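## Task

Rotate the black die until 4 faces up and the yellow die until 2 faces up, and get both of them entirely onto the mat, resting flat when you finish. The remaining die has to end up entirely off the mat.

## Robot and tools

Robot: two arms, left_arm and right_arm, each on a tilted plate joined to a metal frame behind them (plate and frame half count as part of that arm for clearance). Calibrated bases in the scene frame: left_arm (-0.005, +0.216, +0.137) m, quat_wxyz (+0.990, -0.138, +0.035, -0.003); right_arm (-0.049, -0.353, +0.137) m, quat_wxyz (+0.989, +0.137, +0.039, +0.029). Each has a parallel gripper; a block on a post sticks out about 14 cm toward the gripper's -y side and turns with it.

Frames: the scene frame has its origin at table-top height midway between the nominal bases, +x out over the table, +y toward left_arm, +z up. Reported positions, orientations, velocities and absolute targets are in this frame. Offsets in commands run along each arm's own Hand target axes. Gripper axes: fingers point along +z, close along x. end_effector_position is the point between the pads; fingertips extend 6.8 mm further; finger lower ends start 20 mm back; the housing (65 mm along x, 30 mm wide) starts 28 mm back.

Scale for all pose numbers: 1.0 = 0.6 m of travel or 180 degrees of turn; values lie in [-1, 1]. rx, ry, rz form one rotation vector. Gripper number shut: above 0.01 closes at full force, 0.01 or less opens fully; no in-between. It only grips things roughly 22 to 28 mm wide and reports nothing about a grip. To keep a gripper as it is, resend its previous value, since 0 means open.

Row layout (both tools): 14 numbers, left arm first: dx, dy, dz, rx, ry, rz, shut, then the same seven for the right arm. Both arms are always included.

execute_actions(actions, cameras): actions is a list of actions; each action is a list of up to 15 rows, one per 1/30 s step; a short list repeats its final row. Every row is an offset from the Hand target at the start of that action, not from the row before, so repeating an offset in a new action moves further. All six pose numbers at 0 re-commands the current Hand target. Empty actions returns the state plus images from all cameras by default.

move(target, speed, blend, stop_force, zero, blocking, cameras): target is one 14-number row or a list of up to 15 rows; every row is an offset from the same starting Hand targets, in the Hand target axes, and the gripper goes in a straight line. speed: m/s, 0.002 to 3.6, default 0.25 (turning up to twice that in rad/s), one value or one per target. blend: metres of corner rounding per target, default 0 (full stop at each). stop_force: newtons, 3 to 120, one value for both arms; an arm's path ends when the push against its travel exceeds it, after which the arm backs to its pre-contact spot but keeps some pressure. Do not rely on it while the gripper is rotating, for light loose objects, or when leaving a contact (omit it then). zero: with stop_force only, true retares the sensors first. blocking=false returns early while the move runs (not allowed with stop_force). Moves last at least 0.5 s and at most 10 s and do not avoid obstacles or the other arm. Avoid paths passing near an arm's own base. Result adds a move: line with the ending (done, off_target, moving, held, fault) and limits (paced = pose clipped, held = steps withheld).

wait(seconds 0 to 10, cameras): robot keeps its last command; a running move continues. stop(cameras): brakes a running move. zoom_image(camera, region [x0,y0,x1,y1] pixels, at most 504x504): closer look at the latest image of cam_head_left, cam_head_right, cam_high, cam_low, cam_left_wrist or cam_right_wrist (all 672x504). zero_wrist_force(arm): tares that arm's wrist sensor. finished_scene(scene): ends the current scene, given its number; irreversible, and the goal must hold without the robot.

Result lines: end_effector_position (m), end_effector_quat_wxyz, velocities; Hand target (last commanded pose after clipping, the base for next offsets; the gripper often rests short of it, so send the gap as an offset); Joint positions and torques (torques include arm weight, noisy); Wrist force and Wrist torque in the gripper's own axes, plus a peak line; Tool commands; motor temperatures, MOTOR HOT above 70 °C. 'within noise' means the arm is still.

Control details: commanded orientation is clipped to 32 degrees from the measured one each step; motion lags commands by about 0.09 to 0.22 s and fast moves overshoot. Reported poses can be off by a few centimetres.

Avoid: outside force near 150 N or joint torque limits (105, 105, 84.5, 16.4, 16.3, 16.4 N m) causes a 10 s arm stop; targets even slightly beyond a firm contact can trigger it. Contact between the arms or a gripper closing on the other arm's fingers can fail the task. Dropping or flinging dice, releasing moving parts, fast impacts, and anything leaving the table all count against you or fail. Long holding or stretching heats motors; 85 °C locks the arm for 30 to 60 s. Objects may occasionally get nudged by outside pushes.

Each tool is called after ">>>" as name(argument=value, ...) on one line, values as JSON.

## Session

>>> execute_actions(actions=[], cameras=["all"])

Scene clock: 0.00 s.
left_arm: end_effector_position=(+0.8868, -0.0671, +0.1683) end_effector_quat_wxyz=(+0.041, +0.923, +0.278, +0.261) | right_arm: end_effector_position=(+0.3342, -0.2987, +0.2880) end_effector_quat_wxyz=(+0.030, +0.214, +0.912, -0.349)
Joint positions: left_arm=[-0.568 -0.336 0.8 3.864 -0.981 0.604] | right_arm=[3.979 -1.712 -2.075 -1.804 1.061 0.079]
Joint velocities: within noise
Joint torques (N m): no reading
Motor temperatures (°C): left_arm=[28 29 32 35 34 41] | right_arm=[32 29 35 41 38 31]
Wrist force (N): no reading
Wrist torque (N m): no reading
Wrist force, peak (N): no reading
Hand target: left_arm +0.8868, -0.0671, +0.1683; +0.041, +0.923, +0.278, +0.261 | right_arm +0.3342, -0.2987, +0.2880; +0.030, +0.214, +0.912, -0.349
Tool commands: left_gripper/shut=+0.0 right_gripper/shut=+0.0

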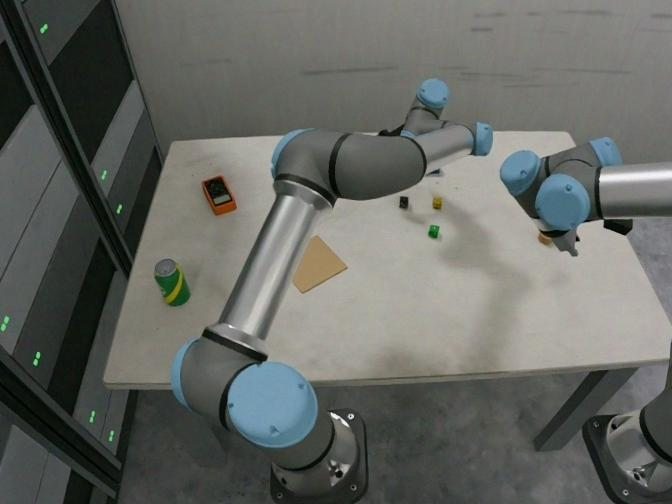

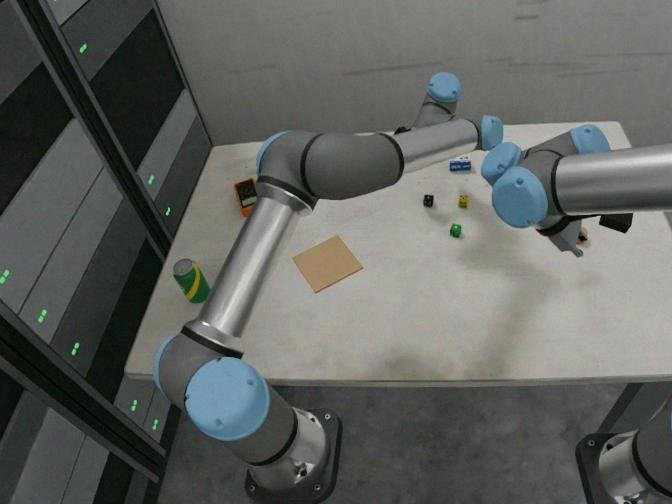

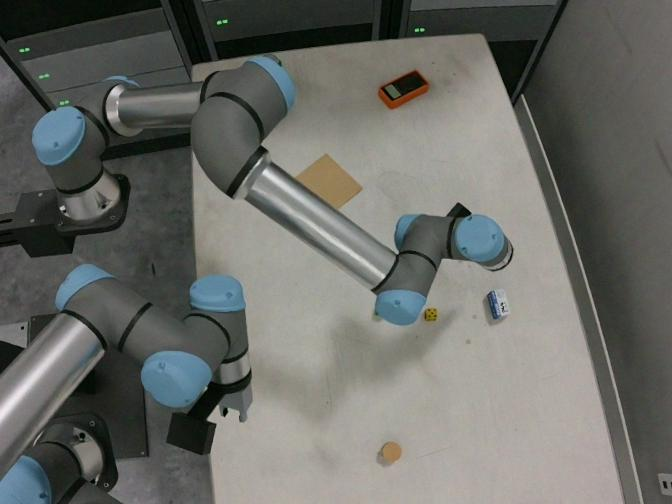

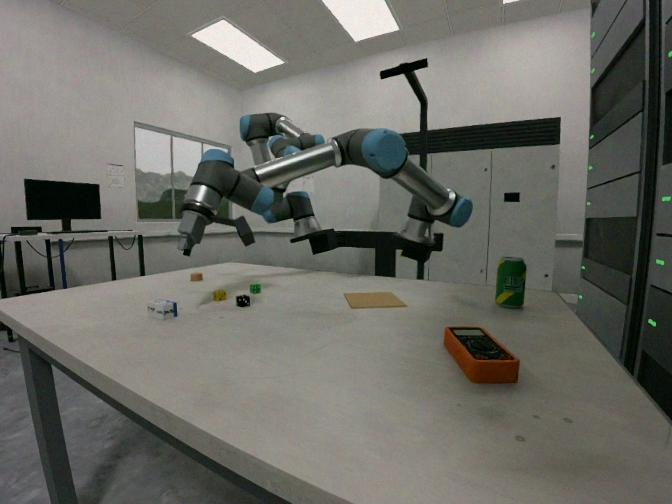

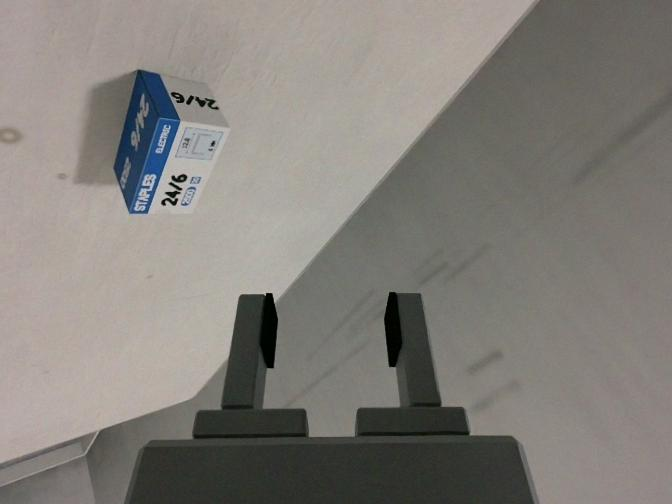

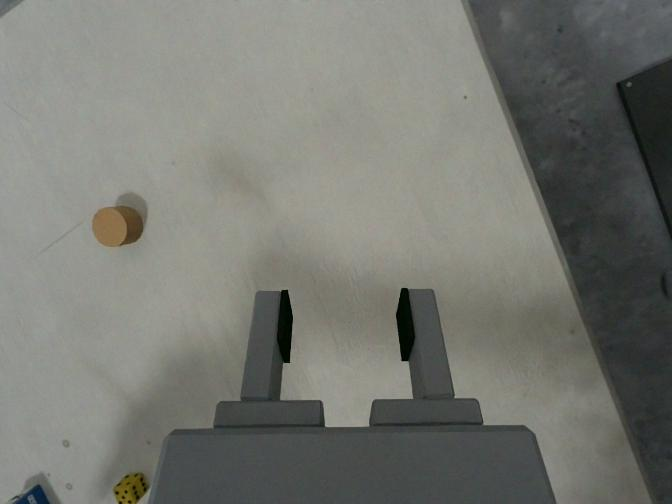

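>>> zoom_image(camera="cam_head_right", region=[410, 170, 490, 250])

>>> zoom_image(camera="cam_low", region=[180, 260, 300, 330])

>>> zoom_image(camera="cam_head_left", region=[380, 170, 460, 250])

Scaled by 6.300 from the camera's 672x504 image, which has a finer 960x720 frame.

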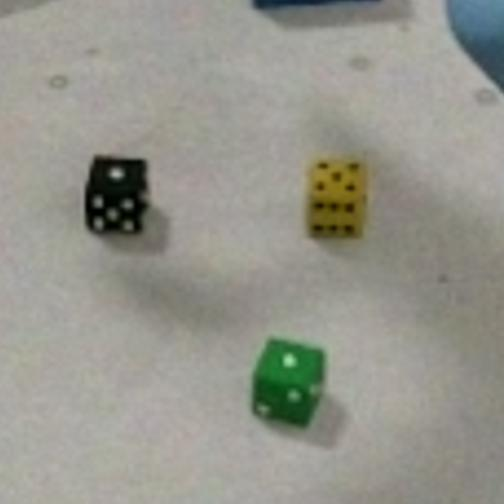

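Scaled by 4.200 from the camera's 672x504 image, which has a finer 960x720 frame.

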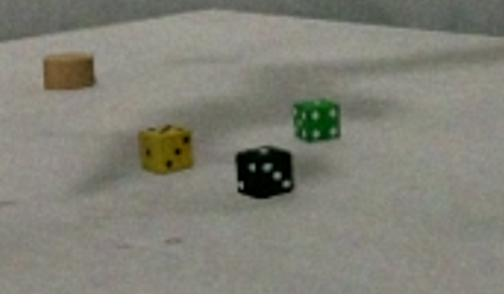

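Scaled by 6.300 from the camera's 672x504 image, which has a finer 960x720 frame.

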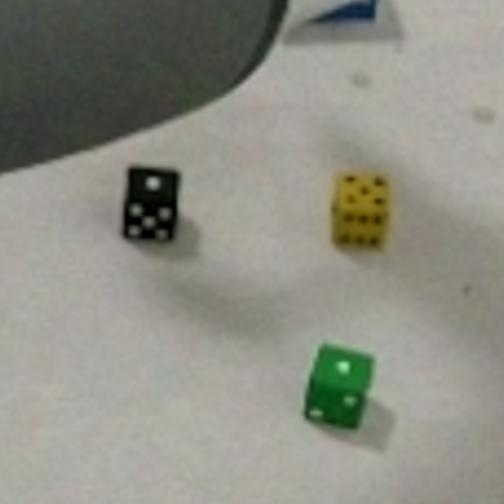

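>>> zoom_image(camera="cam_low", region=[205, 280, 265, 315])

>>> zoom_image(camera="cam_high", region=[350, 260, 520, 390])

Scaled by 8.400 from the camera's 672x504 image, which has a finer 960x720 frame.

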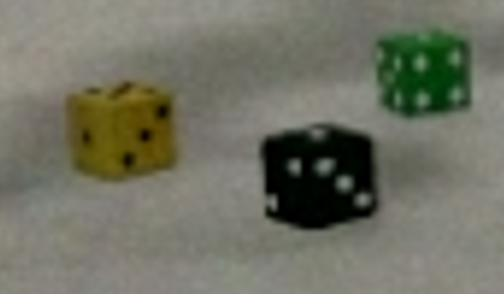

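Scaled by 2.965 from the camera's 672x504 image, which has a finer 960x720 frame.

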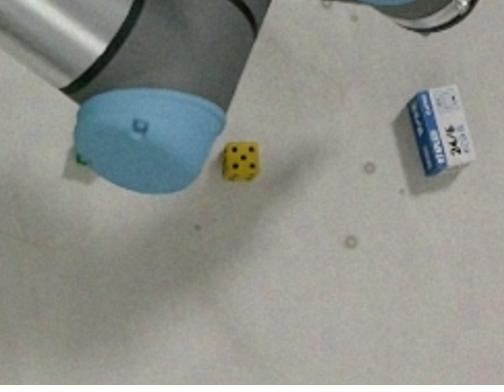

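>>> move(target=[-0.1548, -0.2642, -0.4050, 0.2443, -0.1587, -0.2883, 0, 0, 0, 0, 0, 0, 0, 0], speed=0.35, cameras=["cam_left_wrist", "cam_head_left", "cam_head_right", "cam_high"])

Scene clock: 18.57 s.
left_arm: end_effector_position=(+0.6203, -0.0003, +0.2996) end_effector_quat_wxyz=(-0.123, +0.697, +0.696, -0.122) | right_arm: end_effector_position=(+0.3342, -0.2987, +0.2880) end_effector_quat_wxyz=(+0.030, +0.214, +0.912, -0.349)
Joint positions: left_arm=[-0.609 -0.9 1.259 4.738 -1.516 -0.674] | right_arm=[3.979 -1.712 -2.075 -1.804 1.061 0.079]
Joint torques (N m): left_arm=[-3.24 -66.29 -6.43 0.61 -1.58 -1.64] | right_arm=[7.98 19.95 15.89 1.15 -0.07 -0.06]
Wrist force (N): left_arm=[-1.4 -0.8 -0.6] | right_arm=[0.0 -0.1 0.3]
Wrist torque (N m): left_arm=[0.09 0.04 0.10] | right_arm=[-0.02 0.00 0.00]
Wrist force, peak (N): left_arm=[-1.3 -1.5 -0.6] | right_arm=[0.2 -0.5 -0.1]
Hand target: left_arm +0.6202, -0.0003, +0.2996; -0.123, +0.697, +0.696, -0.122 | right_arm +0.3342, -0.2987, +0.2880; +0.030, +0.214, +0.912, -0.349
Off the commanded pose: left_arm 0.000 m, 0 deg | right_arm 0.000 m, 0 deg.
move: done
Images, in order (width x height): cam_head_left 672x504, cam_head_right 672x504, cam_high 672x504, cam_left_wrist 672x504.

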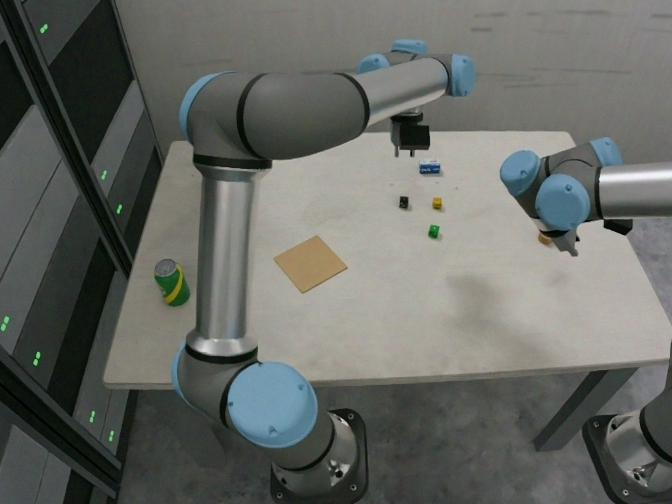

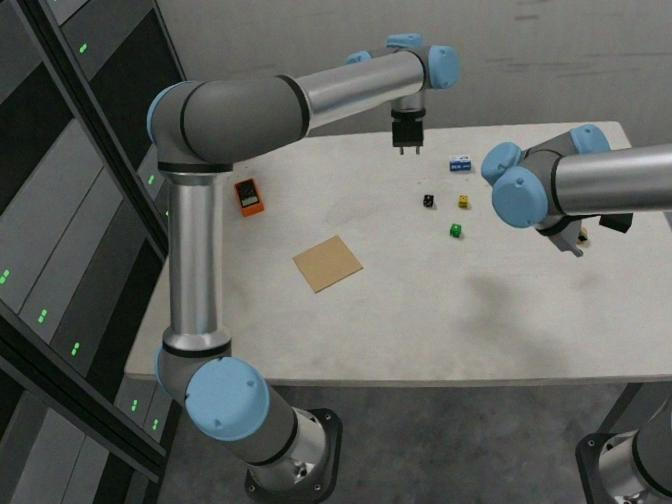

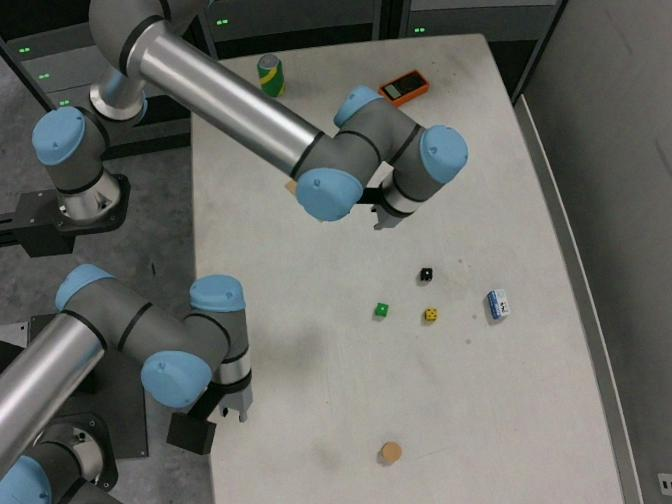

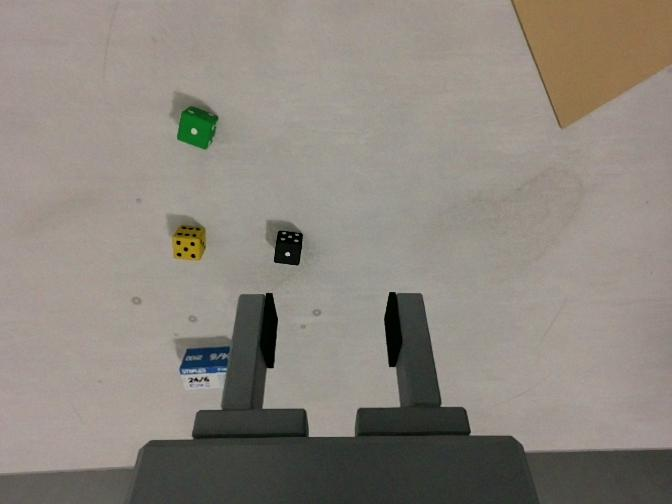

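>>> zoom_image(camera="cam_left_wrist", region=[150, 200, 320, 290])

>>> zoom_image(camera="cam_left_wrist", region=[140, 80, 300, 280])

Scaled by 2.965 from the camera's 672x504 image, which has a finer 960x720 frame.

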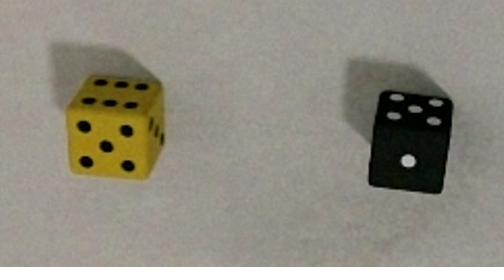

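Scaled by 2.520 from the camera's 672x504 image, which has a finer 960x720 frame.

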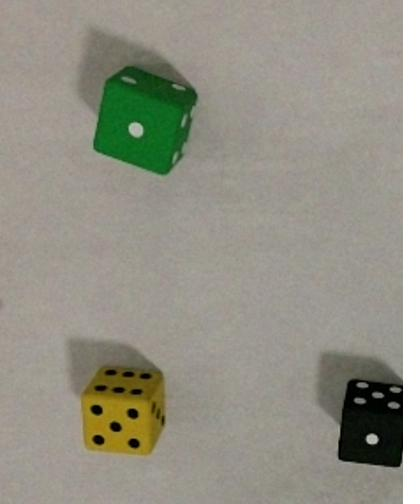

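>>> move(target=[-0.2712, 0.2928, 0.2068, -0.1442, -0.0327, -0.4707, 0, 0, 0, 0, 0, 0, 0, 0], speed=0.35, cameras=["cam_left_wrist", "cam_head_left"])

Scene clock: 48.13 s.
left_arm: end_effector_position=(+0.7428, -0.1629, +0.1229) end_effector_quat_wxyz=(+0.005, +0.052, +0.993, +0.105) | right_arm: end_effector_position=(+0.3342, -0.2987, +0.2880) end_effector_quat_wxyz=(+0.030, +0.214, +0.912, -0.349)
Joint positions: left_arm=[-0.706 -0.323 0.758 4.542 -1.147 -2.24] | right_arm=[3.979 -1.712 -2.075 -1.804 1.061 0.079]
Joint torques (N m): left_arm=[-30.6 -33.74 -35.82 0.36 1.75 -1.44] | right_arm=[8.05 20.5 16.22 1.27 0.05 -0.04]
Wrist force (N): left_arm=[-0.8 0.2 -0.2] | right_arm=[0.0 -0.2 -0.1]
Wrist torque (N m): left_arm=[0.00 -0.02 0.01] | right_arm=[-0.02 0.00 0.00]
Wrist force, peak (N): left_arm=[-1.9 -0.9 -0.7] | right_arm=[-0.2 -0.6 0.0]
Hand target: left_arm +0.7428, -0.1629, +0.1229; +0.005, +0.052, +0.993, +0.105 | right_arm +0.3342, -0.2987, +0.2880; +0.030, +0.214, +0.912, -0.349
Off the commanded pose: left_arm 0.000 m, 0 deg | right_arm 0.000 m, 0 deg.
move: done
Images, in order (width x height): cam_head_left 672x504, cam_left_wrist 672x504.

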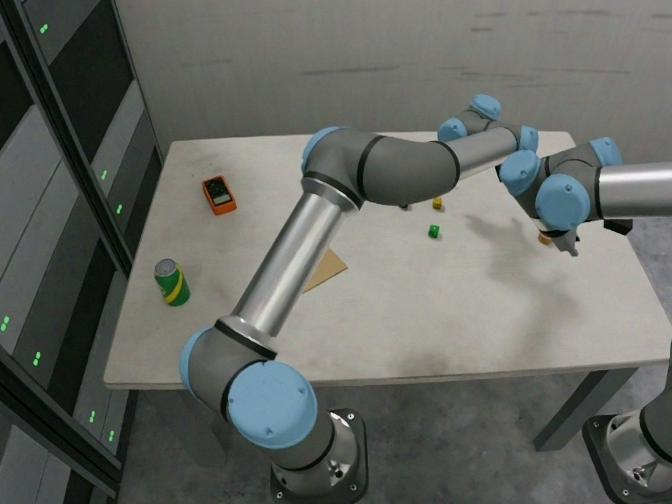

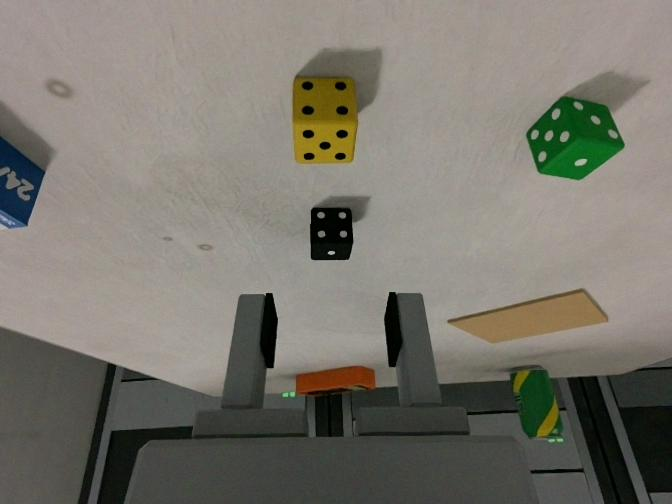

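>>> zoom_image(camera="cam_left_wrist", region=[250, 50, 410, 180])

Scaled by 3.150 from the camera's 672x504 image, which has a finer 960x720 frame.

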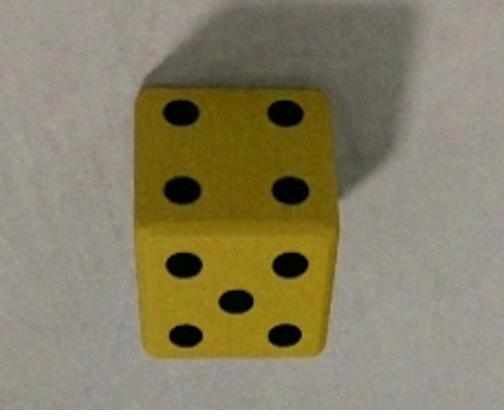

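>>> move(target=[[-0.0023, 0, 0.1242, 0, 0, 0, 0, 0, 0, 0, 0, 0, 0, 0], [-0.0023, 0, 0.1643, 0, 0, 0, 0, 0, 0, 0, 0, 0, 0, 0]], speed=[0.12, 0.03], stop_force=6, cameras=["cam_left_wrist"])

Scene clock: 53.37 s.
left_arm: end_effector_position=(+0.7463, -0.1426, +0.0264) end_effector_quat_wxyz=(+0.005, +0.052, +0.993, +0.105) | right_arm: end_effector_position=(+0.3342, -0.2987, +0.2880) end_effector_quat_wxyz=(+0.030, +0.214, +0.912, -0.349)
Joint positions: left_arm=[-0.657 -0.224 0.799 4.379 -1.135 -2.188] | right_arm=[3.979 -1.712 -2.075 -1.804 1.061 0.079]
Joint torques (N m): left_arm=[-4.23 -32.07 -20.19 -5.36 1.7 1.65] | right_arm=[7.97 20.36 15.62 1.19 -0.07 0.05]
Wrist force (N): left_arm=[-0.7 0.2 -0.1] | right_arm=[0.1 0.0 0.1]
Wrist torque (N m): left_arm=[0.03 -0.01 -0.08] | right_arm=[-0.01 -0.02 0.00]
Wrist force, peak (N): left_arm=[-1.1 0.3 -1.2] | right_arm=[0.0 -0.6 0.0]
Hand target: left_arm +0.7463, -0.1426, +0.0265; +0.005, +0.052, +0.993, +0.105 | right_arm +0.3342, -0.2987, +0.2880; +0.030, +0.214, +0.912, -0.349
Off the commanded pose: left_arm 0.000 m, 0 deg | right_arm 0.000 m, 0 deg.
move: done
Images, in order (width x height): cam_left_wrist 672x504.

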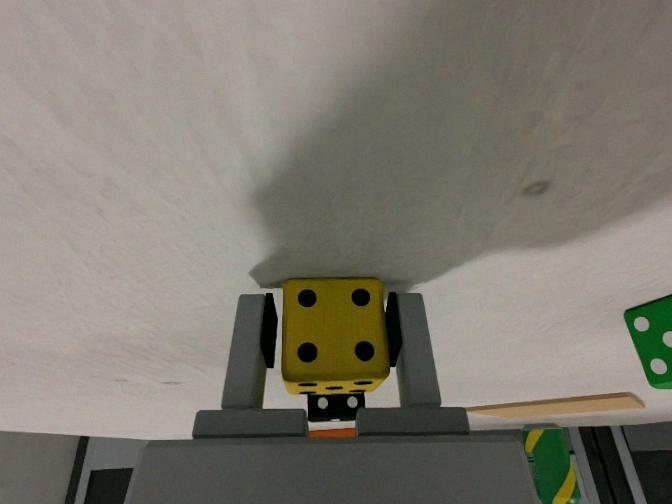

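>>> move(target=[[0, 0, 0, 0, 0, 0, 1, 0, 0, 0, 0, 0, 0, 0], [0, 0.0314, -0.1467, 0, 0, 0, 1, 0, 0, 0, 0, 0, 0, 0], [0.2282, 0.3762, -0.2492, 0.1312, 0.0100, 0.3920, 1, 0, 0, 0, 0, 0, 0, 0], [0.3744, 0.6236, -0.0088, 0.1703, 0.3272, 0.7367, 1, 0, 0, 0, 0, 0, 0, 0], [0.3744, 0.6061, 0.0726, 0.1876, 0.3805, 0.7173, 1, 0, 0, 0, 0, 0, 0, 0]], speed=[0.1, 0.15, 0.4, 0.4, 0.12], blend=[0, 0.03, 0.05, 0.02, 0], cameras=["cam_left_wrist", "cam_head_left"])

Scene clock: 62.67 s.
left_arm: end_effector_position=(+0.5613, +0.2437, +0.0600) end_effector_quat_wxyz=(-0.535, +0.794, +0.239, -0.161) | right_arm: end_effector_position=(+0.3342, -0.2987, +0.2880) end_effector_quat_wxyz=(+0.030, +0.214, +0.912, -0.349)
Joint positions: left_arm=[-0.374 -0.547 1.332 5.263 -0.918 -0.069] | right_arm=[3.979 -1.712 -2.075 -1.804 1.061 0.079]
Joint torques (N m): left_arm=[-3.92 -25.35 -22 3.02 1.29 -1.33] | right_arm=[6.76 18.42 15.86 1.11 0.03 0.29]
Wrist force (N): left_arm=[-1.9 -1.4 0.3] | right_arm=[-0.1 -0.1 -0.1]
Wrist torque (N m): left_arm=[0.04 0.23 0.21] | right_arm=[-0.01 0.01 0.00]
Wrist force, peak (N): left_arm=[-2.2 -1.7 0.8] | right_arm=[0.2 -0.6 -0.1]
Hand target: left_arm +0.5613, +0.2437, +0.0599; -0.535, +0.794, +0.239, -0.161 | right_arm +0.3342, -0.2987, +0.2880; +0.030, +0.214, +0.912, -0.349
Off the commanded pose: left_arm 0.000 m, 0 deg | right_arm 0.000 m, 0 deg.
move: done
Images, in order (width x height): cam_head_left 672x504, cam_left_wrist 672x504.

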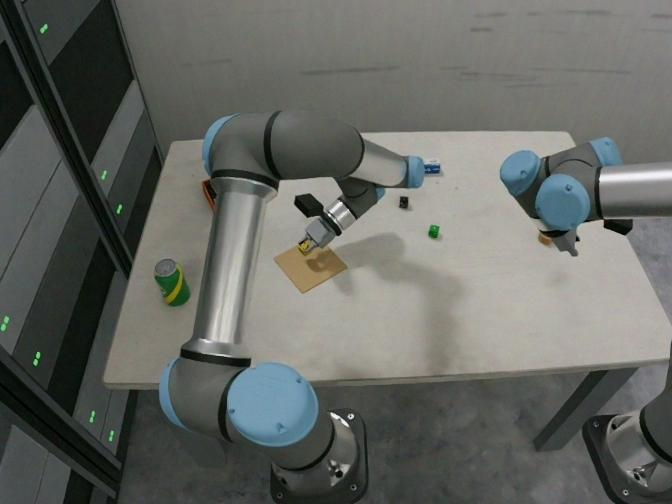

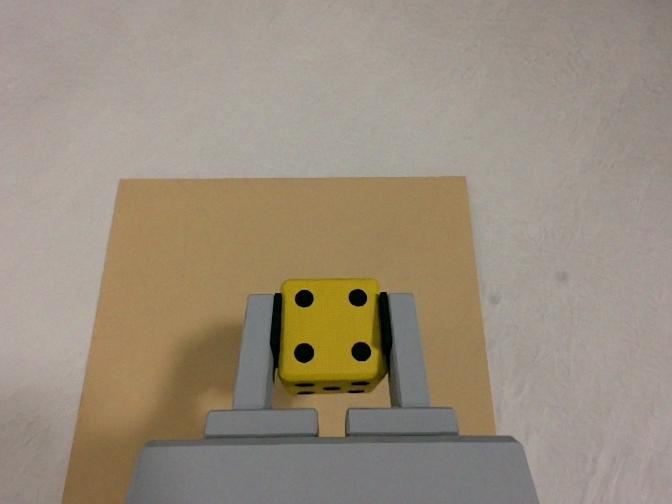

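>>> move(target=[[0, 0.0278, 0.0112, 0, 0, 0, 1, 0, 0, 0, 0, 0, 0, 0], [0, 0.0649, 0.0262, 0, 0, 0, 1, 0, 0, 0, 0, 0, 0, 0]], speed=[0.08, 0.02], stop_force=4, cameras=["cam_left_wrist"])

Scene clock: 65.97 s.
left_arm: end_effector_position=(+0.5613, +0.2437, +0.0345) end_effector_quat_wxyz=(-0.535, +0.794, +0.239, -0.161) | right_arm: end_effector_position=(+0.3342, -0.2987, +0.2880) end_effector_quat_wxyz=(+0.030, +0.214, +0.912, -0.349)
Joint positions: left_arm=[-0.363 -0.503 1.32 5.23 -0.907 -0.066] | right_arm=[3.979 -1.712 -2.075 -1.804 1.061 0.079]
Joint torques (N m): left_arm=[-28.85 -73.11 -2.9 1.6 -1.4 -1.14] | right_arm=[7.34 19.49 16.08 1.19 -0.05 0.05]
Wrist force (N): left_arm=[-2.2 -1.6 0.4] | right_arm=[0.0 0.1 0.1]
Wrist torque (N m): left_arm=[0.03 0.24 0.22] | right_arm=[0.00 0.00 -0.01]
Wrist force, peak (N): left_arm=[-2.5 -11.5 -6.4] | right_arm=[0.4 -0.4 -0.5]
Hand target: left_arm +0.5613, +0.2437, +0.0345; -0.535, +0.794, +0.239, -0.161 (not the last commanded pose) | right_arm +0.3342, -0.2987, +0.2880; +0.030, +0.214, +0.912, -0.349
Off the commanded pose: left_arm 0.017 m, 0 deg | right_arm 0.000 m, 0 deg.
move: contact (left_arm); path passed 1 of 2 targets
Images, in order (width x height): cam_left_wrist 672x504.

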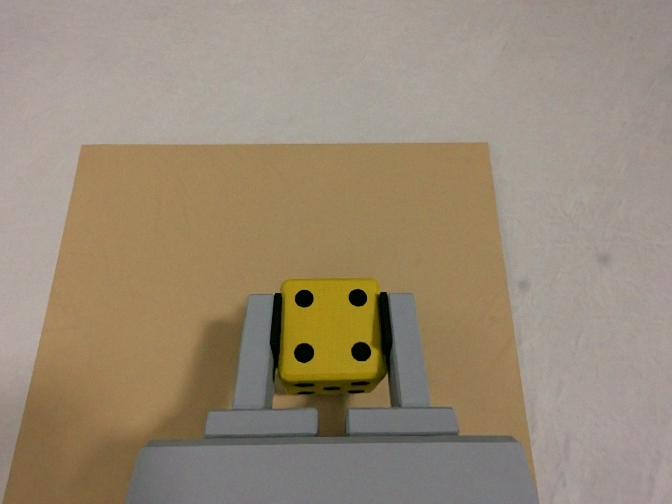

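>>> execute_actions(actions=[[[0, 0, 0, 0, 0, 0, 0, 0, 0, 0, 0, 0, 0, 0]]], cameras=["cam_left_wrist"])

Scene clock: 67.13 s.
left_arm: end_effector_position=(+0.5613, +0.2437, +0.0345) end_effector_quat_wxyz=(-0.535, +0.794, +0.239, -0.161) | right_arm: end_effector_position=(+0.3342, -0.2987, +0.2880) end_effector_quat_wxyz=(+0.030, +0.214, +0.912, -0.349)
Joint positions: left_arm=[-0.363 -0.503 1.32 5.23 -0.907 -0.066] | right_arm=[3.979 -1.712 -2.075 -1.804 1.061 0.079]
Joint torques (N m): left_arm=[-27.85 -74.18 -1.19 1.6 -1.21 -0.85] | right_arm=[6.26 19.82 15.51 1.21 -0.06 0.23]
Wrist force (N): left_arm=[-2.0 -1.5 0.4] | right_arm=[-0.2 -0.2 -0.1]
Wrist torque (N m): left_arm=[0.03 0.24 0.21] | right_arm=[-0.03 0.01 0.00]
Wrist force, peak (N): left_arm=[-2.3 -1.8 0.3] | right_arm=[-0.1 -0.5 0.1]
Hand target: left_arm +0.5613, +0.2437, +0.0345; -0.535, +0.794, +0.239, -0.161 | right_arm +0.3342, -0.2987, +0.2880; +0.030, +0.214, +0.912, -0.349
Off the commanded pose: left_arm 0.000 m, 0 deg | right_arm 0.000 m, 0 deg.
Images, in order (width x height): cam_left_wrist 672x504.

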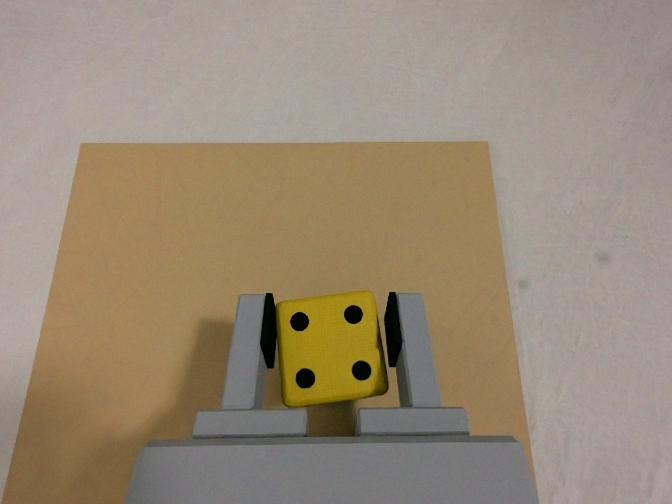

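>>> move(target=[[0, -0.1235, -0.0502, 0, 0, 0, 0, 0, 0, 0, 0, 0, 0, 0], [-0.0052, -0.1523, -0.0343, -0.4439, -0.0198, -0.0373, 0, 0, 0, 0, 0, 0, 0, 0]], speed=[0.1, 0.4], blend=[0.01, 0], cameras=["cam_left_wrist"])

>>> zoom_image(camera="cam_left_wrist", region=[250, 50, 410, 180])

Scene clock: 74.53 s.
left_arm: end_effector_position=(+0.5504, +0.2547, +0.1269) end_effector_quat_wxyz=(+0.098, +0.933, +0.344, +0.036) | right_arm: end_effector_position=(+0.3342, -0.2987, +0.2880) end_effector_quat_wxyz=(+0.030, +0.214, +0.912, -0.349)
Joint positions: left_arm=[-0.23 -1.107 2.115 3.529 -1.412 0.666] | right_arm=[3.979 -1.712 -2.075 -1.804 1.061 0.079]
Joint torques (N m): left_arm=[0.3 -13.82 0.11 -5.24 -1.59 1.91] | right_arm=[8.82 19.81 15.56 0.99 0.06 0.17]
Wrist force (N): left_arm=[-1.3 -0.3 -0.1] | right_arm=[0.0 -0.1 0.0]
Wrist torque (N m): left_arm=[0.04 0.01 -0.10] | right_arm=[-0.02 0.00 0.00]
Wrist force, peak (N): left_arm=[-2.1 -2.4 0.7] | right_arm=[0.2 -0.5 0.3]
Hand target: left_arm +0.5504, +0.2547, +0.1269; +0.098, +0.933, +0.344, +0.036 | right_arm +0.3342, -0.2987, +0.2880; +0.030, +0.214, +0.912, -0.349
Off the commanded pose: left_arm 0.000 m, 0 deg | right_arm 0.000 m, 0 deg.
move: done
Images, in order (width x height): cam_left_wrist 672x504.

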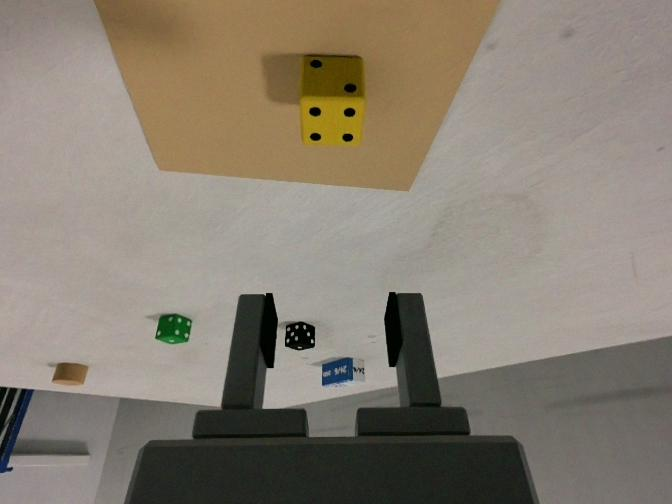

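Scaled by 3.150 from the camera's 672x504 image, which has a finer 960x720 frame.

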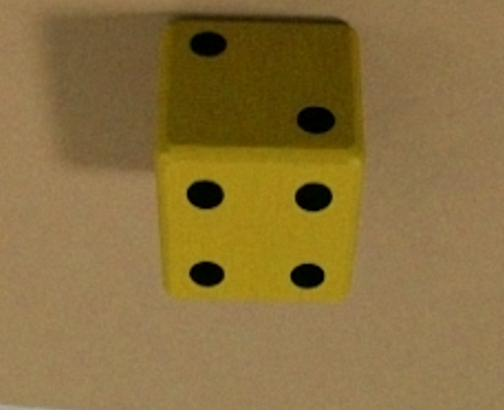

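>>> move(target=[[0.0025, -0.0114, 0.1285, 0, 0, 0, 0, 0, 0, 0, 0, 0, 0, 0], [0.0025, -0.0114, 0.1682, 0, 0, 0, 0, 0, 0, 0, 0, 0, 0, 0]], speed=[0.12, 0.03], stop_force=6, cameras=["cam_left_wrist"])

Scene clock: 79.83 s.
left_arm: end_effector_position=(+0.5608, +0.2447, +0.0268) end_effector_quat_wxyz=(+0.098, +0.933, +0.344, +0.036) | right_arm: end_effector_position=(+0.3342, -0.2987, +0.2880) end_effector_quat_wxyz=(+0.030, +0.214, +0.912, -0.349)
Joint positions: left_arm=[-0.189 -0.844 2.061 3.313 -1.42 0.707] | right_arm=[3.979 -1.712 -2.075 -1.804 1.061 0.079]
Joint torques (N m): left_arm=[1.26 -16.78 -18.55 -5.5 -1.34 2.08] | right_arm=[7.25 19.77 15.2 1.26 -0.04 0.31]
Wrist force (N): left_arm=[-1.2 -0.6 -0.1] | right_arm=[-0.1 -0.1 -0.1]
Wrist torque (N m): left_arm=[0.00 0.01 -0.12] | right_arm=[-0.02 0.01 0.00]
Wrist force, peak (N): left_arm=[-1.5 -0.3 -0.1] | right_arm=[0.2 -0.6 0.1]
Hand target: left_arm +0.5608, +0.2447, +0.0268; +0.098, +0.933, +0.344, +0.036 | right_arm +0.3342, -0.2987, +0.2880; +0.030, +0.214, +0.912, -0.349
Off the commanded pose: left_arm 0.000 m, 0 deg | right_arm 0.000 m, 0 deg.
move: done
Images, in order (width x height): cam_left_wrist 672x504.

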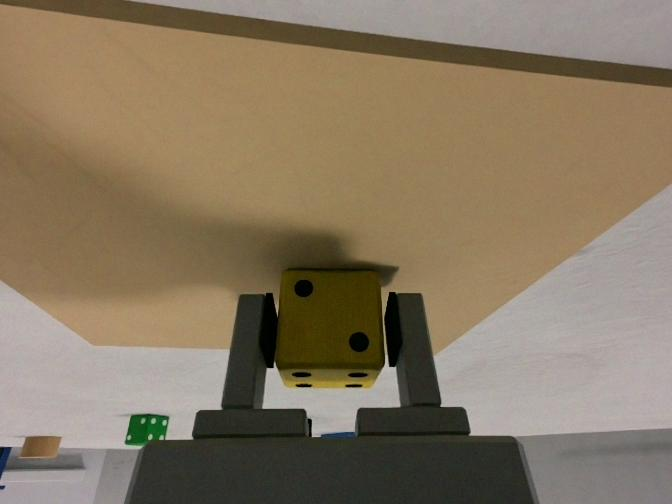

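>>> move(target=[[0, 0, 0, 0, 0, 0, 1, 0, 0, 0, 0, 0, 0, 0], [0, 0.0243, -0.1141, 0, 0, 0, 1, 0, 0, 0, 0, 0, 0, 0], [0.0187, 0.0330, -0.1348, 0.2333, 0.0031, 0.0197, 1, 0, 0, 0, 0, 0, 0, 0], [0.0193, 0.0162, -0.0565, 0.4439, 0.0198, 0.0373, 1, 0, 0, 0, 0, 0, 0, 0]], speed=[0.1, 0.15, 0.4, 0.4], blend=[0, 0.02, 0.02, 0], cameras=["cam_left_wrist"])

Scene clock: 85.80 s.
left_arm: end_effector_position=(+0.5712, +0.2504, +0.0620) end_effector_quat_wxyz=(-0.535, +0.794, +0.239, -0.161) | right_arm: end_effector_position=(+0.3342, -0.2987, +0.2880) end_effector_quat_wxyz=(+0.030, +0.214, +0.912, -0.349)
Joint positions: left_arm=[-0.36 -0.54 1.3 5.285 -0.905 -0.065] | right_arm=[3.979 -1.712 -2.075 -1.804 1.061 0.079]
Joint torques (N m): left_arm=[-3.21 -25.99 -24.25 2.65 -1.36 -1.66] | right_arm=[7.66 20.38 14.65 1.18 0.13 0.27]
Wrist force (N): left_arm=[-2.0 -1.6 0.4] | right_arm=[-0.1 -0.4 -0.2]
Wrist torque (N m): left_arm=[0.03 0.23 0.20] | right_arm=[-0.04 0.01 0.00]
Wrist force, peak (N): left_arm=[-2.4 -1.9 0.2] | right_arm=[-0.1 -0.6 -0.3]
Hand target: left_arm +0.5712, +0.2504, +0.0619; -0.535, +0.794, +0.239, -0.161 | right_arm +0.3342, -0.2987, +0.2880; +0.030, +0.214, +0.912, -0.349
Off the commanded pose: left_arm 0.000 m, 0 deg | right_arm 0.000 m, 0 deg.
move: done
Images, in order (width x height): cam_left_wrist 672x504.

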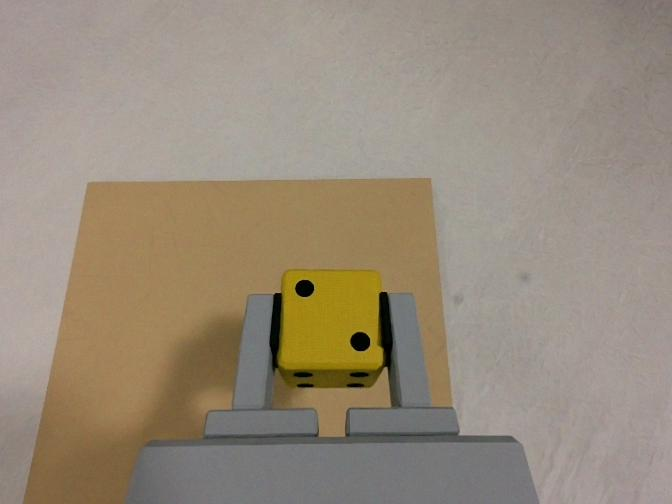

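>>> move(target=[[0, 0.0278, 0.0113, 0, 0, 0, 1, 0, 0, 0, 0, 0, 0, 0], [0, 0.0679, 0.0276, 0, 0, 0, 1, 0, 0, 0, 0, 0, 0, 0]], speed=[0.08, 0.02], stop_force=4, cameras=["cam_left_wrist"])

Scene clock: 88.63 s.
left_arm: end_effector_position=(+0.5711, +0.2504, +0.0335) end_effector_quat_wxyz=(-0.535, +0.794, +0.239, -0.161) | right_arm: end_effector_position=(+0.3342, -0.2987, +0.2880) end_effector_quat_wxyz=(+0.030, +0.214, +0.912, -0.349)
Joint positions: left_arm=[-0.348 -0.492 1.287 5.248 -0.893 -0.062] | right_arm=[3.979 -1.712 -2.075 -1.804 1.061 0.079]
Joint torques (N m): left_arm=[-27.29 -74.71 -0.76 1.76 -1.43 -1.24] | right_arm=[8.13 19.69 14.82 1.04 -0.12 0.29]
Wrist force (N): left_arm=[-2.0 -2.1 0.2] | right_arm=[0.1 -0.2 -0.2]
Wrist torque (N m): left_arm=[-0.01 0.23 0.21] | right_arm=[-0.03 -0.01 0.00]
Wrist force, peak (N): left_arm=[-2.1 -11.2 -7.9] | right_arm=[-0.2 -0.5 0.0]
Hand target: left_arm +0.5711, +0.2504, +0.0335; -0.535, +0.794, +0.239, -0.161 (not the last commanded pose) | right_arm +0.3342, -0.2987, +0.2880; +0.030, +0.214, +0.912, -0.349
Off the commanded pose: left_arm 0.016 m, 0 deg | right_arm 0.000 m, 0 deg.
move: contact (left_arm); path passed 1 of 2 targets
Images, in order (width x height): cam_left_wrist 672x504.

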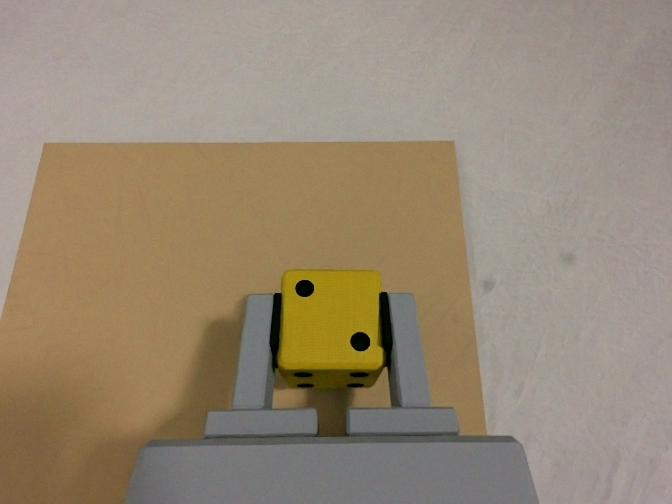

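>>> execute_actions(actions=[[[0, 0, 0, 0, 0, 0, 0, 0, 0, 0, 0, 0, 0, 0]]], cameras=["cam_left_wrist"])

Scene clock: 89.93 s.
left_arm: end_effector_position=(+0.5711, +0.2504, +0.0335) end_effector_quat_wxyz=(-0.535, +0.794, +0.239, -0.161) | right_arm: end_effector_position=(+0.3342, -0.2987, +0.2880) end_effector_quat_wxyz=(+0.030, +0.214, +0.912, -0.349)
Joint positions: left_arm=[-0.348 -0.492 1.287 5.248 -0.893 -0.062] | right_arm=[3.979 -1.712 -2.075 -1.804 1.061 0.079]
Joint torques (N m): left_arm=[-27.44 -72.78 -2.26 1.8 -1.4 -1.03] | right_arm=[6.52 20.36 15.35 1.12 0.09 0.3]
Wrist force (N): left_arm=[-2.1 -1.7 0.1] | right_arm=[-0.2 -0.1 0.1]
Wrist torque (N m): left_arm=[0.02 0.26 0.21] | right_arm=[-0.01 0.02 0.00]
Wrist force, peak (N): left_arm=[-2.2 -2.0 0.1] | right_arm=[0.0 -0.5 -0.3]
Hand target: left_arm +0.5711, +0.2504, +0.0335; -0.535, +0.794, +0.239, -0.161 | right_arm +0.3342, -0.2987, +0.2880; +0.030, +0.214, +0.912, -0.349
Off the commanded pose: left_arm 0.000 m, 0 deg | right_arm 0.000 m, 0 deg.
Images, in order (width x height): cam_left_wrist 672x504.

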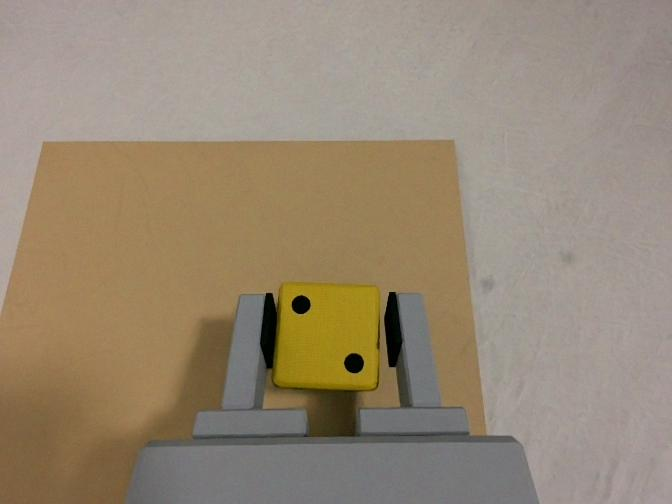

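>>> move(target=[[-0.0017, 0, 0, 0, 0, 0, 0, 0, 0, 0, 0, 0, 0, 0], [-0.0017, -0.1235, -0.0502, 0, 0, 0, 0, 0, 0, 0, 0, 0, 0, 0], [-0.0425, -0.1548, -0.3567, -0.2353, -0.2631, -0.2732, 0, 0, 0, 0, 0, 0, 0, 0], [-0.0418, 0.0858, -0.6142, -0.1893, -0.3790, -0.7148, 0, 0, 0, 0, 0, 0, 0, 0]], speed=[0.05, 0.1, 0.4, 0.4], blend=[0, 0.015, 0.05, 0], cameras=["cam_left_wrist", "cam_head_right"])

>>> zoom_image(camera="cam_left_wrist", region=[250, 50, 410, 180])

Scene clock: 98.23 s.
left_arm: end_effector_position=(+0.7493, -0.0644, +0.1240) end_effector_quat_wxyz=(+0.005, +0.057, +0.993, +0.105) | right_arm: end_effector_position=(+0.3342, -0.2987, +0.2880) end_effector_quat_wxyz=(+0.030, +0.214, +0.912, -0.349)
Joint positions: left_arm=[-0.613 -0.473 1.008 4.4 -1.125 -2.131] | right_arm=[3.979 -1.712 -2.075 -1.804 1.061 0.079]
Joint torques (N m): left_arm=[-30.87 -32.37 -33.13 0.62 1.5 -1.36] | right_arm=[7.49 19.91 14.52 1.21 0.04 0.53]
Wrist force (N): left_arm=[-1.1 0.3 -0.2] | right_arm=[-0.1 0.0 0.1]
Wrist torque (N m): left_arm=[0.05 0.01 -0.01] | right_arm=[-0.01 0.01 -0.01]
Wrist force, peak (N): left_arm=[-2.2 -2.1 0.9] | right_arm=[0.2 -0.6 0.0]
Hand target: left_arm +0.7493, -0.0644, +0.1240; +0.005, +0.057, +0.993, +0.105 | right_arm +0.3342, -0.2987, +0.2880; +0.030, +0.214, +0.912, -0.349
Off the commanded pose: left_arm 0.000 m, 0 deg | right_arm 0.000 m, 0 deg.
move: done
Images, in order (width x height): cam_head_right 672x504, cam_left_wrist 672x504.

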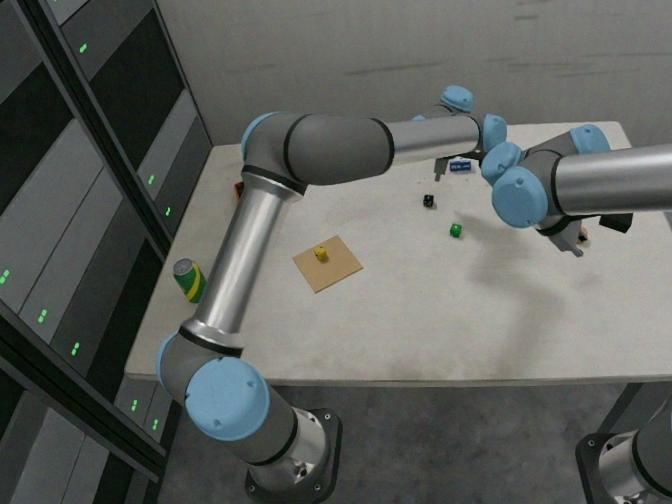

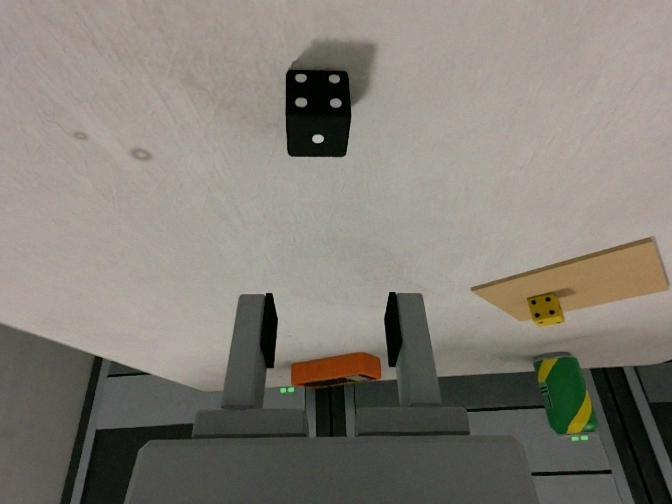

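Scaled by 3.150 from the camera's 672x504 image, which has a finer 960x720 frame.

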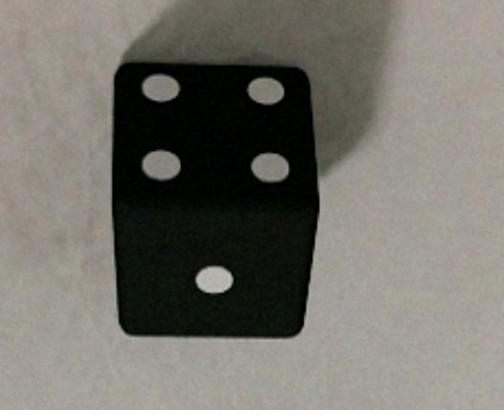

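>>> move(target=[[-0.0058, -0.0046, 0.1252, 0, 0, 0, 0, 0, 0, 0, 0, 0, 0, 0], [-0.0058, -0.0046, 0.1652, 0, 0, 0, 0, 0, 0, 0, 0, 0, 0, 0]], speed=[0.12, 0.03], stop_force=6, cameras=["cam_left_wrist"])

Scene clock: 102.63 s.
left_arm: end_effector_position=(+0.7547, -0.0469, +0.0265) end_effector_quat_wxyz=(+0.005, +0.057, +0.993, +0.105) | right_arm: end_effector_position=(+0.3342, -0.2987, +0.2880) end_effector_quat_wxyz=(+0.030, +0.214, +0.912, -0.349)
Joint positions: left_arm=[-0.56 -0.349 1.014 4.244 -1.114 -2.074] | right_arm=[3.979 -1.712 -2.075 -1.804 1.061 0.079]
Joint torques (N m): left_arm=[-3.98 -31.45 -32.83 -5.53 1.7 1.99] | right_arm=[7.5 19.96 14.93 1.1 0.01 0.52]
Wrist force (N): left_arm=[-1.1 0.1 -0.4] | right_arm=[0.0 -0.1 -0.1]
Wrist torque (N m): left_arm=[0.05 0.01 -0.08] | right_arm=[-0.01 0.00 -0.01]
Wrist force, peak (N): left_arm=[-1.4 0.0 -0.9] | right_arm=[0.1 -0.6 0.0]
Hand target: left_arm +0.7547, -0.0469, +0.0265; +0.005, +0.057, +0.993, +0.105 | right_arm +0.3342, -0.2987, +0.2880; +0.030, +0.214, +0.912, -0.349
Off the commanded pose: left_arm 0.000 m, 0 deg | right_arm 0.000 m, 0 deg.
move: done
Images, in order (width x height): cam_left_wrist 672x504.

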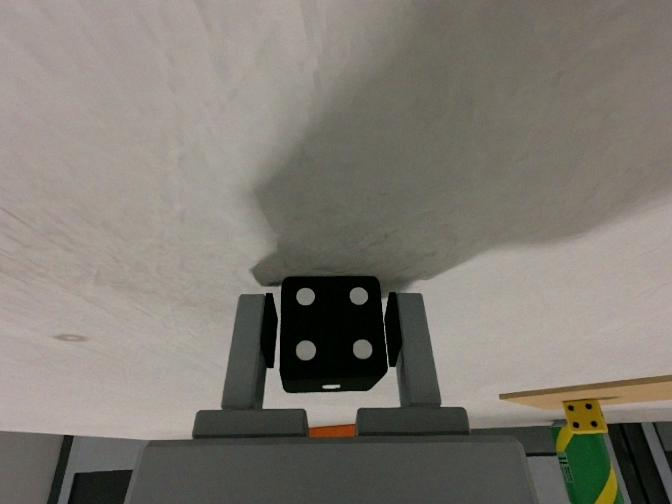

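>>> move(target=[[0, 0, 0, 0, 0, 0, 1, 0, 0, 0, 0, 0, 0, 0], [0, 0.0314, -0.1467, 0, 0, 0, 1, 0, 0, 0, 0, 0, 0, 0], [0.2103, 0.2190, -0.2830, 0.1430, 0.0211, 0.4115, 1, 0, 0, 0, 0, 0, 0, 0], [0.4412, 0.4155, -0.0537, 0.1722, 0.3258, 0.7337, 1, 0, 0, 0, 0, 0, 0, 0], [0.4412, 0.3980, 0.0278, 0.1898, 0.3789, 0.7146, 1, 0, 0, 0, 0, 0, 0, 0]], speed=[0.1, 0.15, 0.4, 0.4, 0.12], blend=[0, 0.03, 0.05, 0.02, 0], cameras=["cam_left_wrist", "cam_head_left"])

Scene clock: 111.97 s.
left_arm: end_effector_position=(+0.5189, +0.2188, +0.0605) end_effector_quat_wxyz=(-0.535, +0.794, +0.239, -0.162) end_effector_velocity=(+0.001, -0.001, +0.000) end_effector_angular_velocity=(+0.000, -0.001, +0.001) | right_arm: end_effector_position=(+0.3342, -0.2987, +0.2880) end_effector_quat_wxyz=(+0.030, +0.214, +0.912, -0.349)
Joint positions: left_arm=[-0.433 -0.589 1.465 5.182 -0.977 -0.086] | right_arm=[3.979 -1.712 -2.075 -1.804 1.061 0.079]
Joint velocities: left_arm=[0 0.002 -0.005 0.002 0 -0.001] | right_arm=[within noise]
Joint torques (N m): left_arm=[-2.75 -24.7 -24.48 2.92 1.23 -1.24] | right_arm=[7.36 20.15 14.02 1.15 -0.05 0.5]
Wrist force (N): left_arm=[-2.2 -1.6 0.5] | right_arm=[0.1 -0.5 0.0]
Wrist torque (N m): left_arm=[0.00 0.25 0.22] | right_arm=[-0.05 0.00 -0.01]
Wrist force, peak (N): left_arm=[-2.0 -1.9 0.7] | right_arm=[-0.1 -0.6 -0.2]
Hand target: left_arm +0.5189, +0.2188, +0.0605; -0.535, +0.794, +0.239, -0.162 | right_arm +0.3342, -0.2987, +0.2880; +0.030, +0.214, +0.912, -0.349
Off the commanded pose: left_arm 0.000 m, 0 deg | right_arm 0.000 m, 0 deg.
move: done
Images, in order (width x height): cam_head_left 672x504, cam_left_wrist 672x504.

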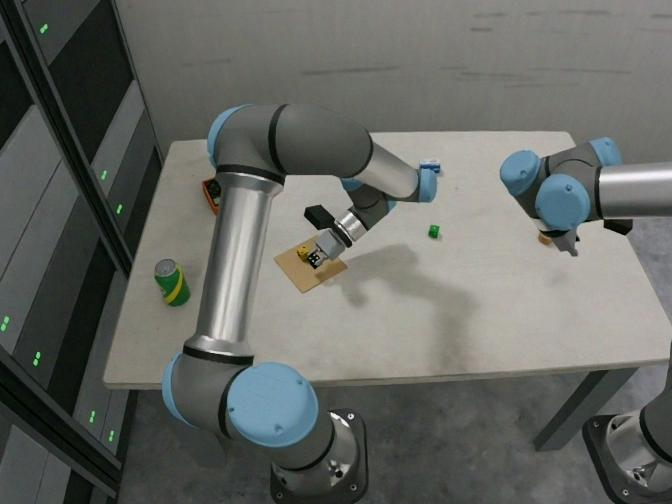

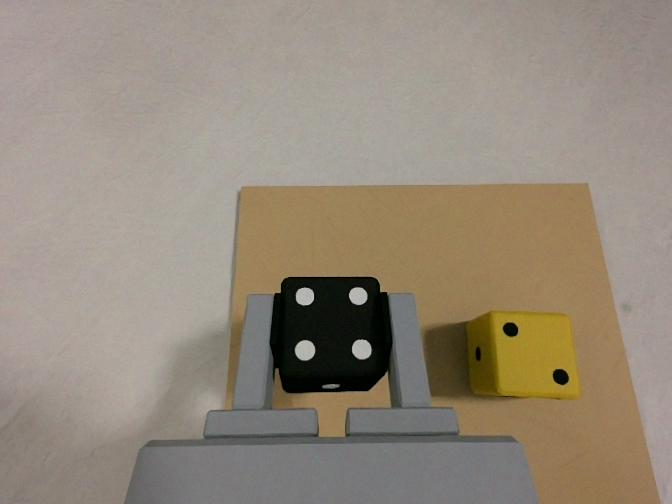

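>>> move(target=[[0, 0.0255, 0.0103, 0, 0, 0, 1, 0, 0, 0, 0, 0, 0, 0], [0, 0.0656, 0.0266, 0, 0, 0, 1, 0, 0, 0, 0, 0, 0, 0]], speed=[0.08, 0.02], stop_force=4, cameras=["cam_left_wrist"])

Scene clock: 114.70 s.
left_arm: end_effector_position=(+0.5188, +0.2188, +0.0343) end_effector_quat_wxyz=(-0.535, +0.794, +0.239, -0.162) | right_arm: end_effector_position=(+0.3342, -0.2987, +0.2880) end_effector_quat_wxyz=(+0.030, +0.214, +0.912, -0.349)
Joint positions: left_arm=[-0.421 -0.542 1.453 5.145 -0.965 -0.083] | right_arm=[3.979 -1.712 -2.075 -1.804 1.061 0.079]
Joint torques (N m): left_arm=[-27.19 -70 0.08 1.78 -1.45 -0.88] | right_arm=[7.51 21.07 14.22 1.22 0.06 0.65]
Wrist force (N): left_arm=[-2.5 -1.8 0.4] | right_arm=[-0.1 0.0 -0.2]
Wrist torque (N m): left_arm=[0.02 0.24 0.22] | right_arm=[0.00 0.01 -0.01]
Wrist force, peak (N): left_arm=[-2.0 -10.8 -7.5] | right_arm=[-0.3 -0.4 -0.3]
Hand target: left_arm +0.5188, +0.2188, +0.0343; -0.535, +0.794, +0.239, -0.162 (not the last commanded pose) | right_arm +0.3342, -0.2987, +0.2880; +0.030, +0.214, +0.912, -0.349
Off the commanded pose: left_arm 0.016 m, 0 deg | right_arm 0.000 m, 0 deg.
move: contact (left_arm); path passed 1 of 2 targets
Images, in order (width x height): cam_left_wrist 672x504.

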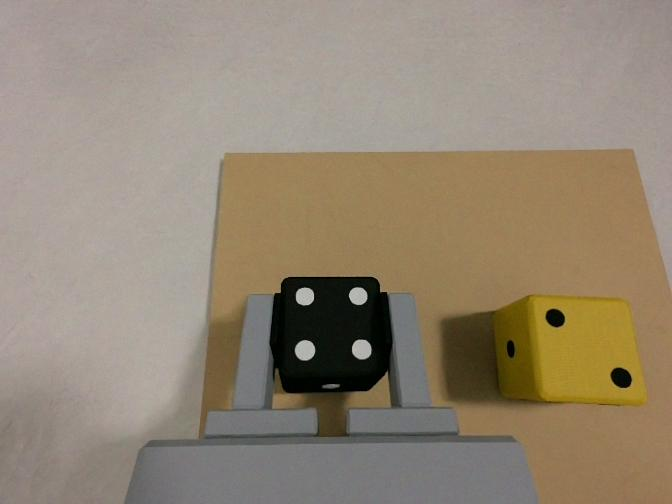

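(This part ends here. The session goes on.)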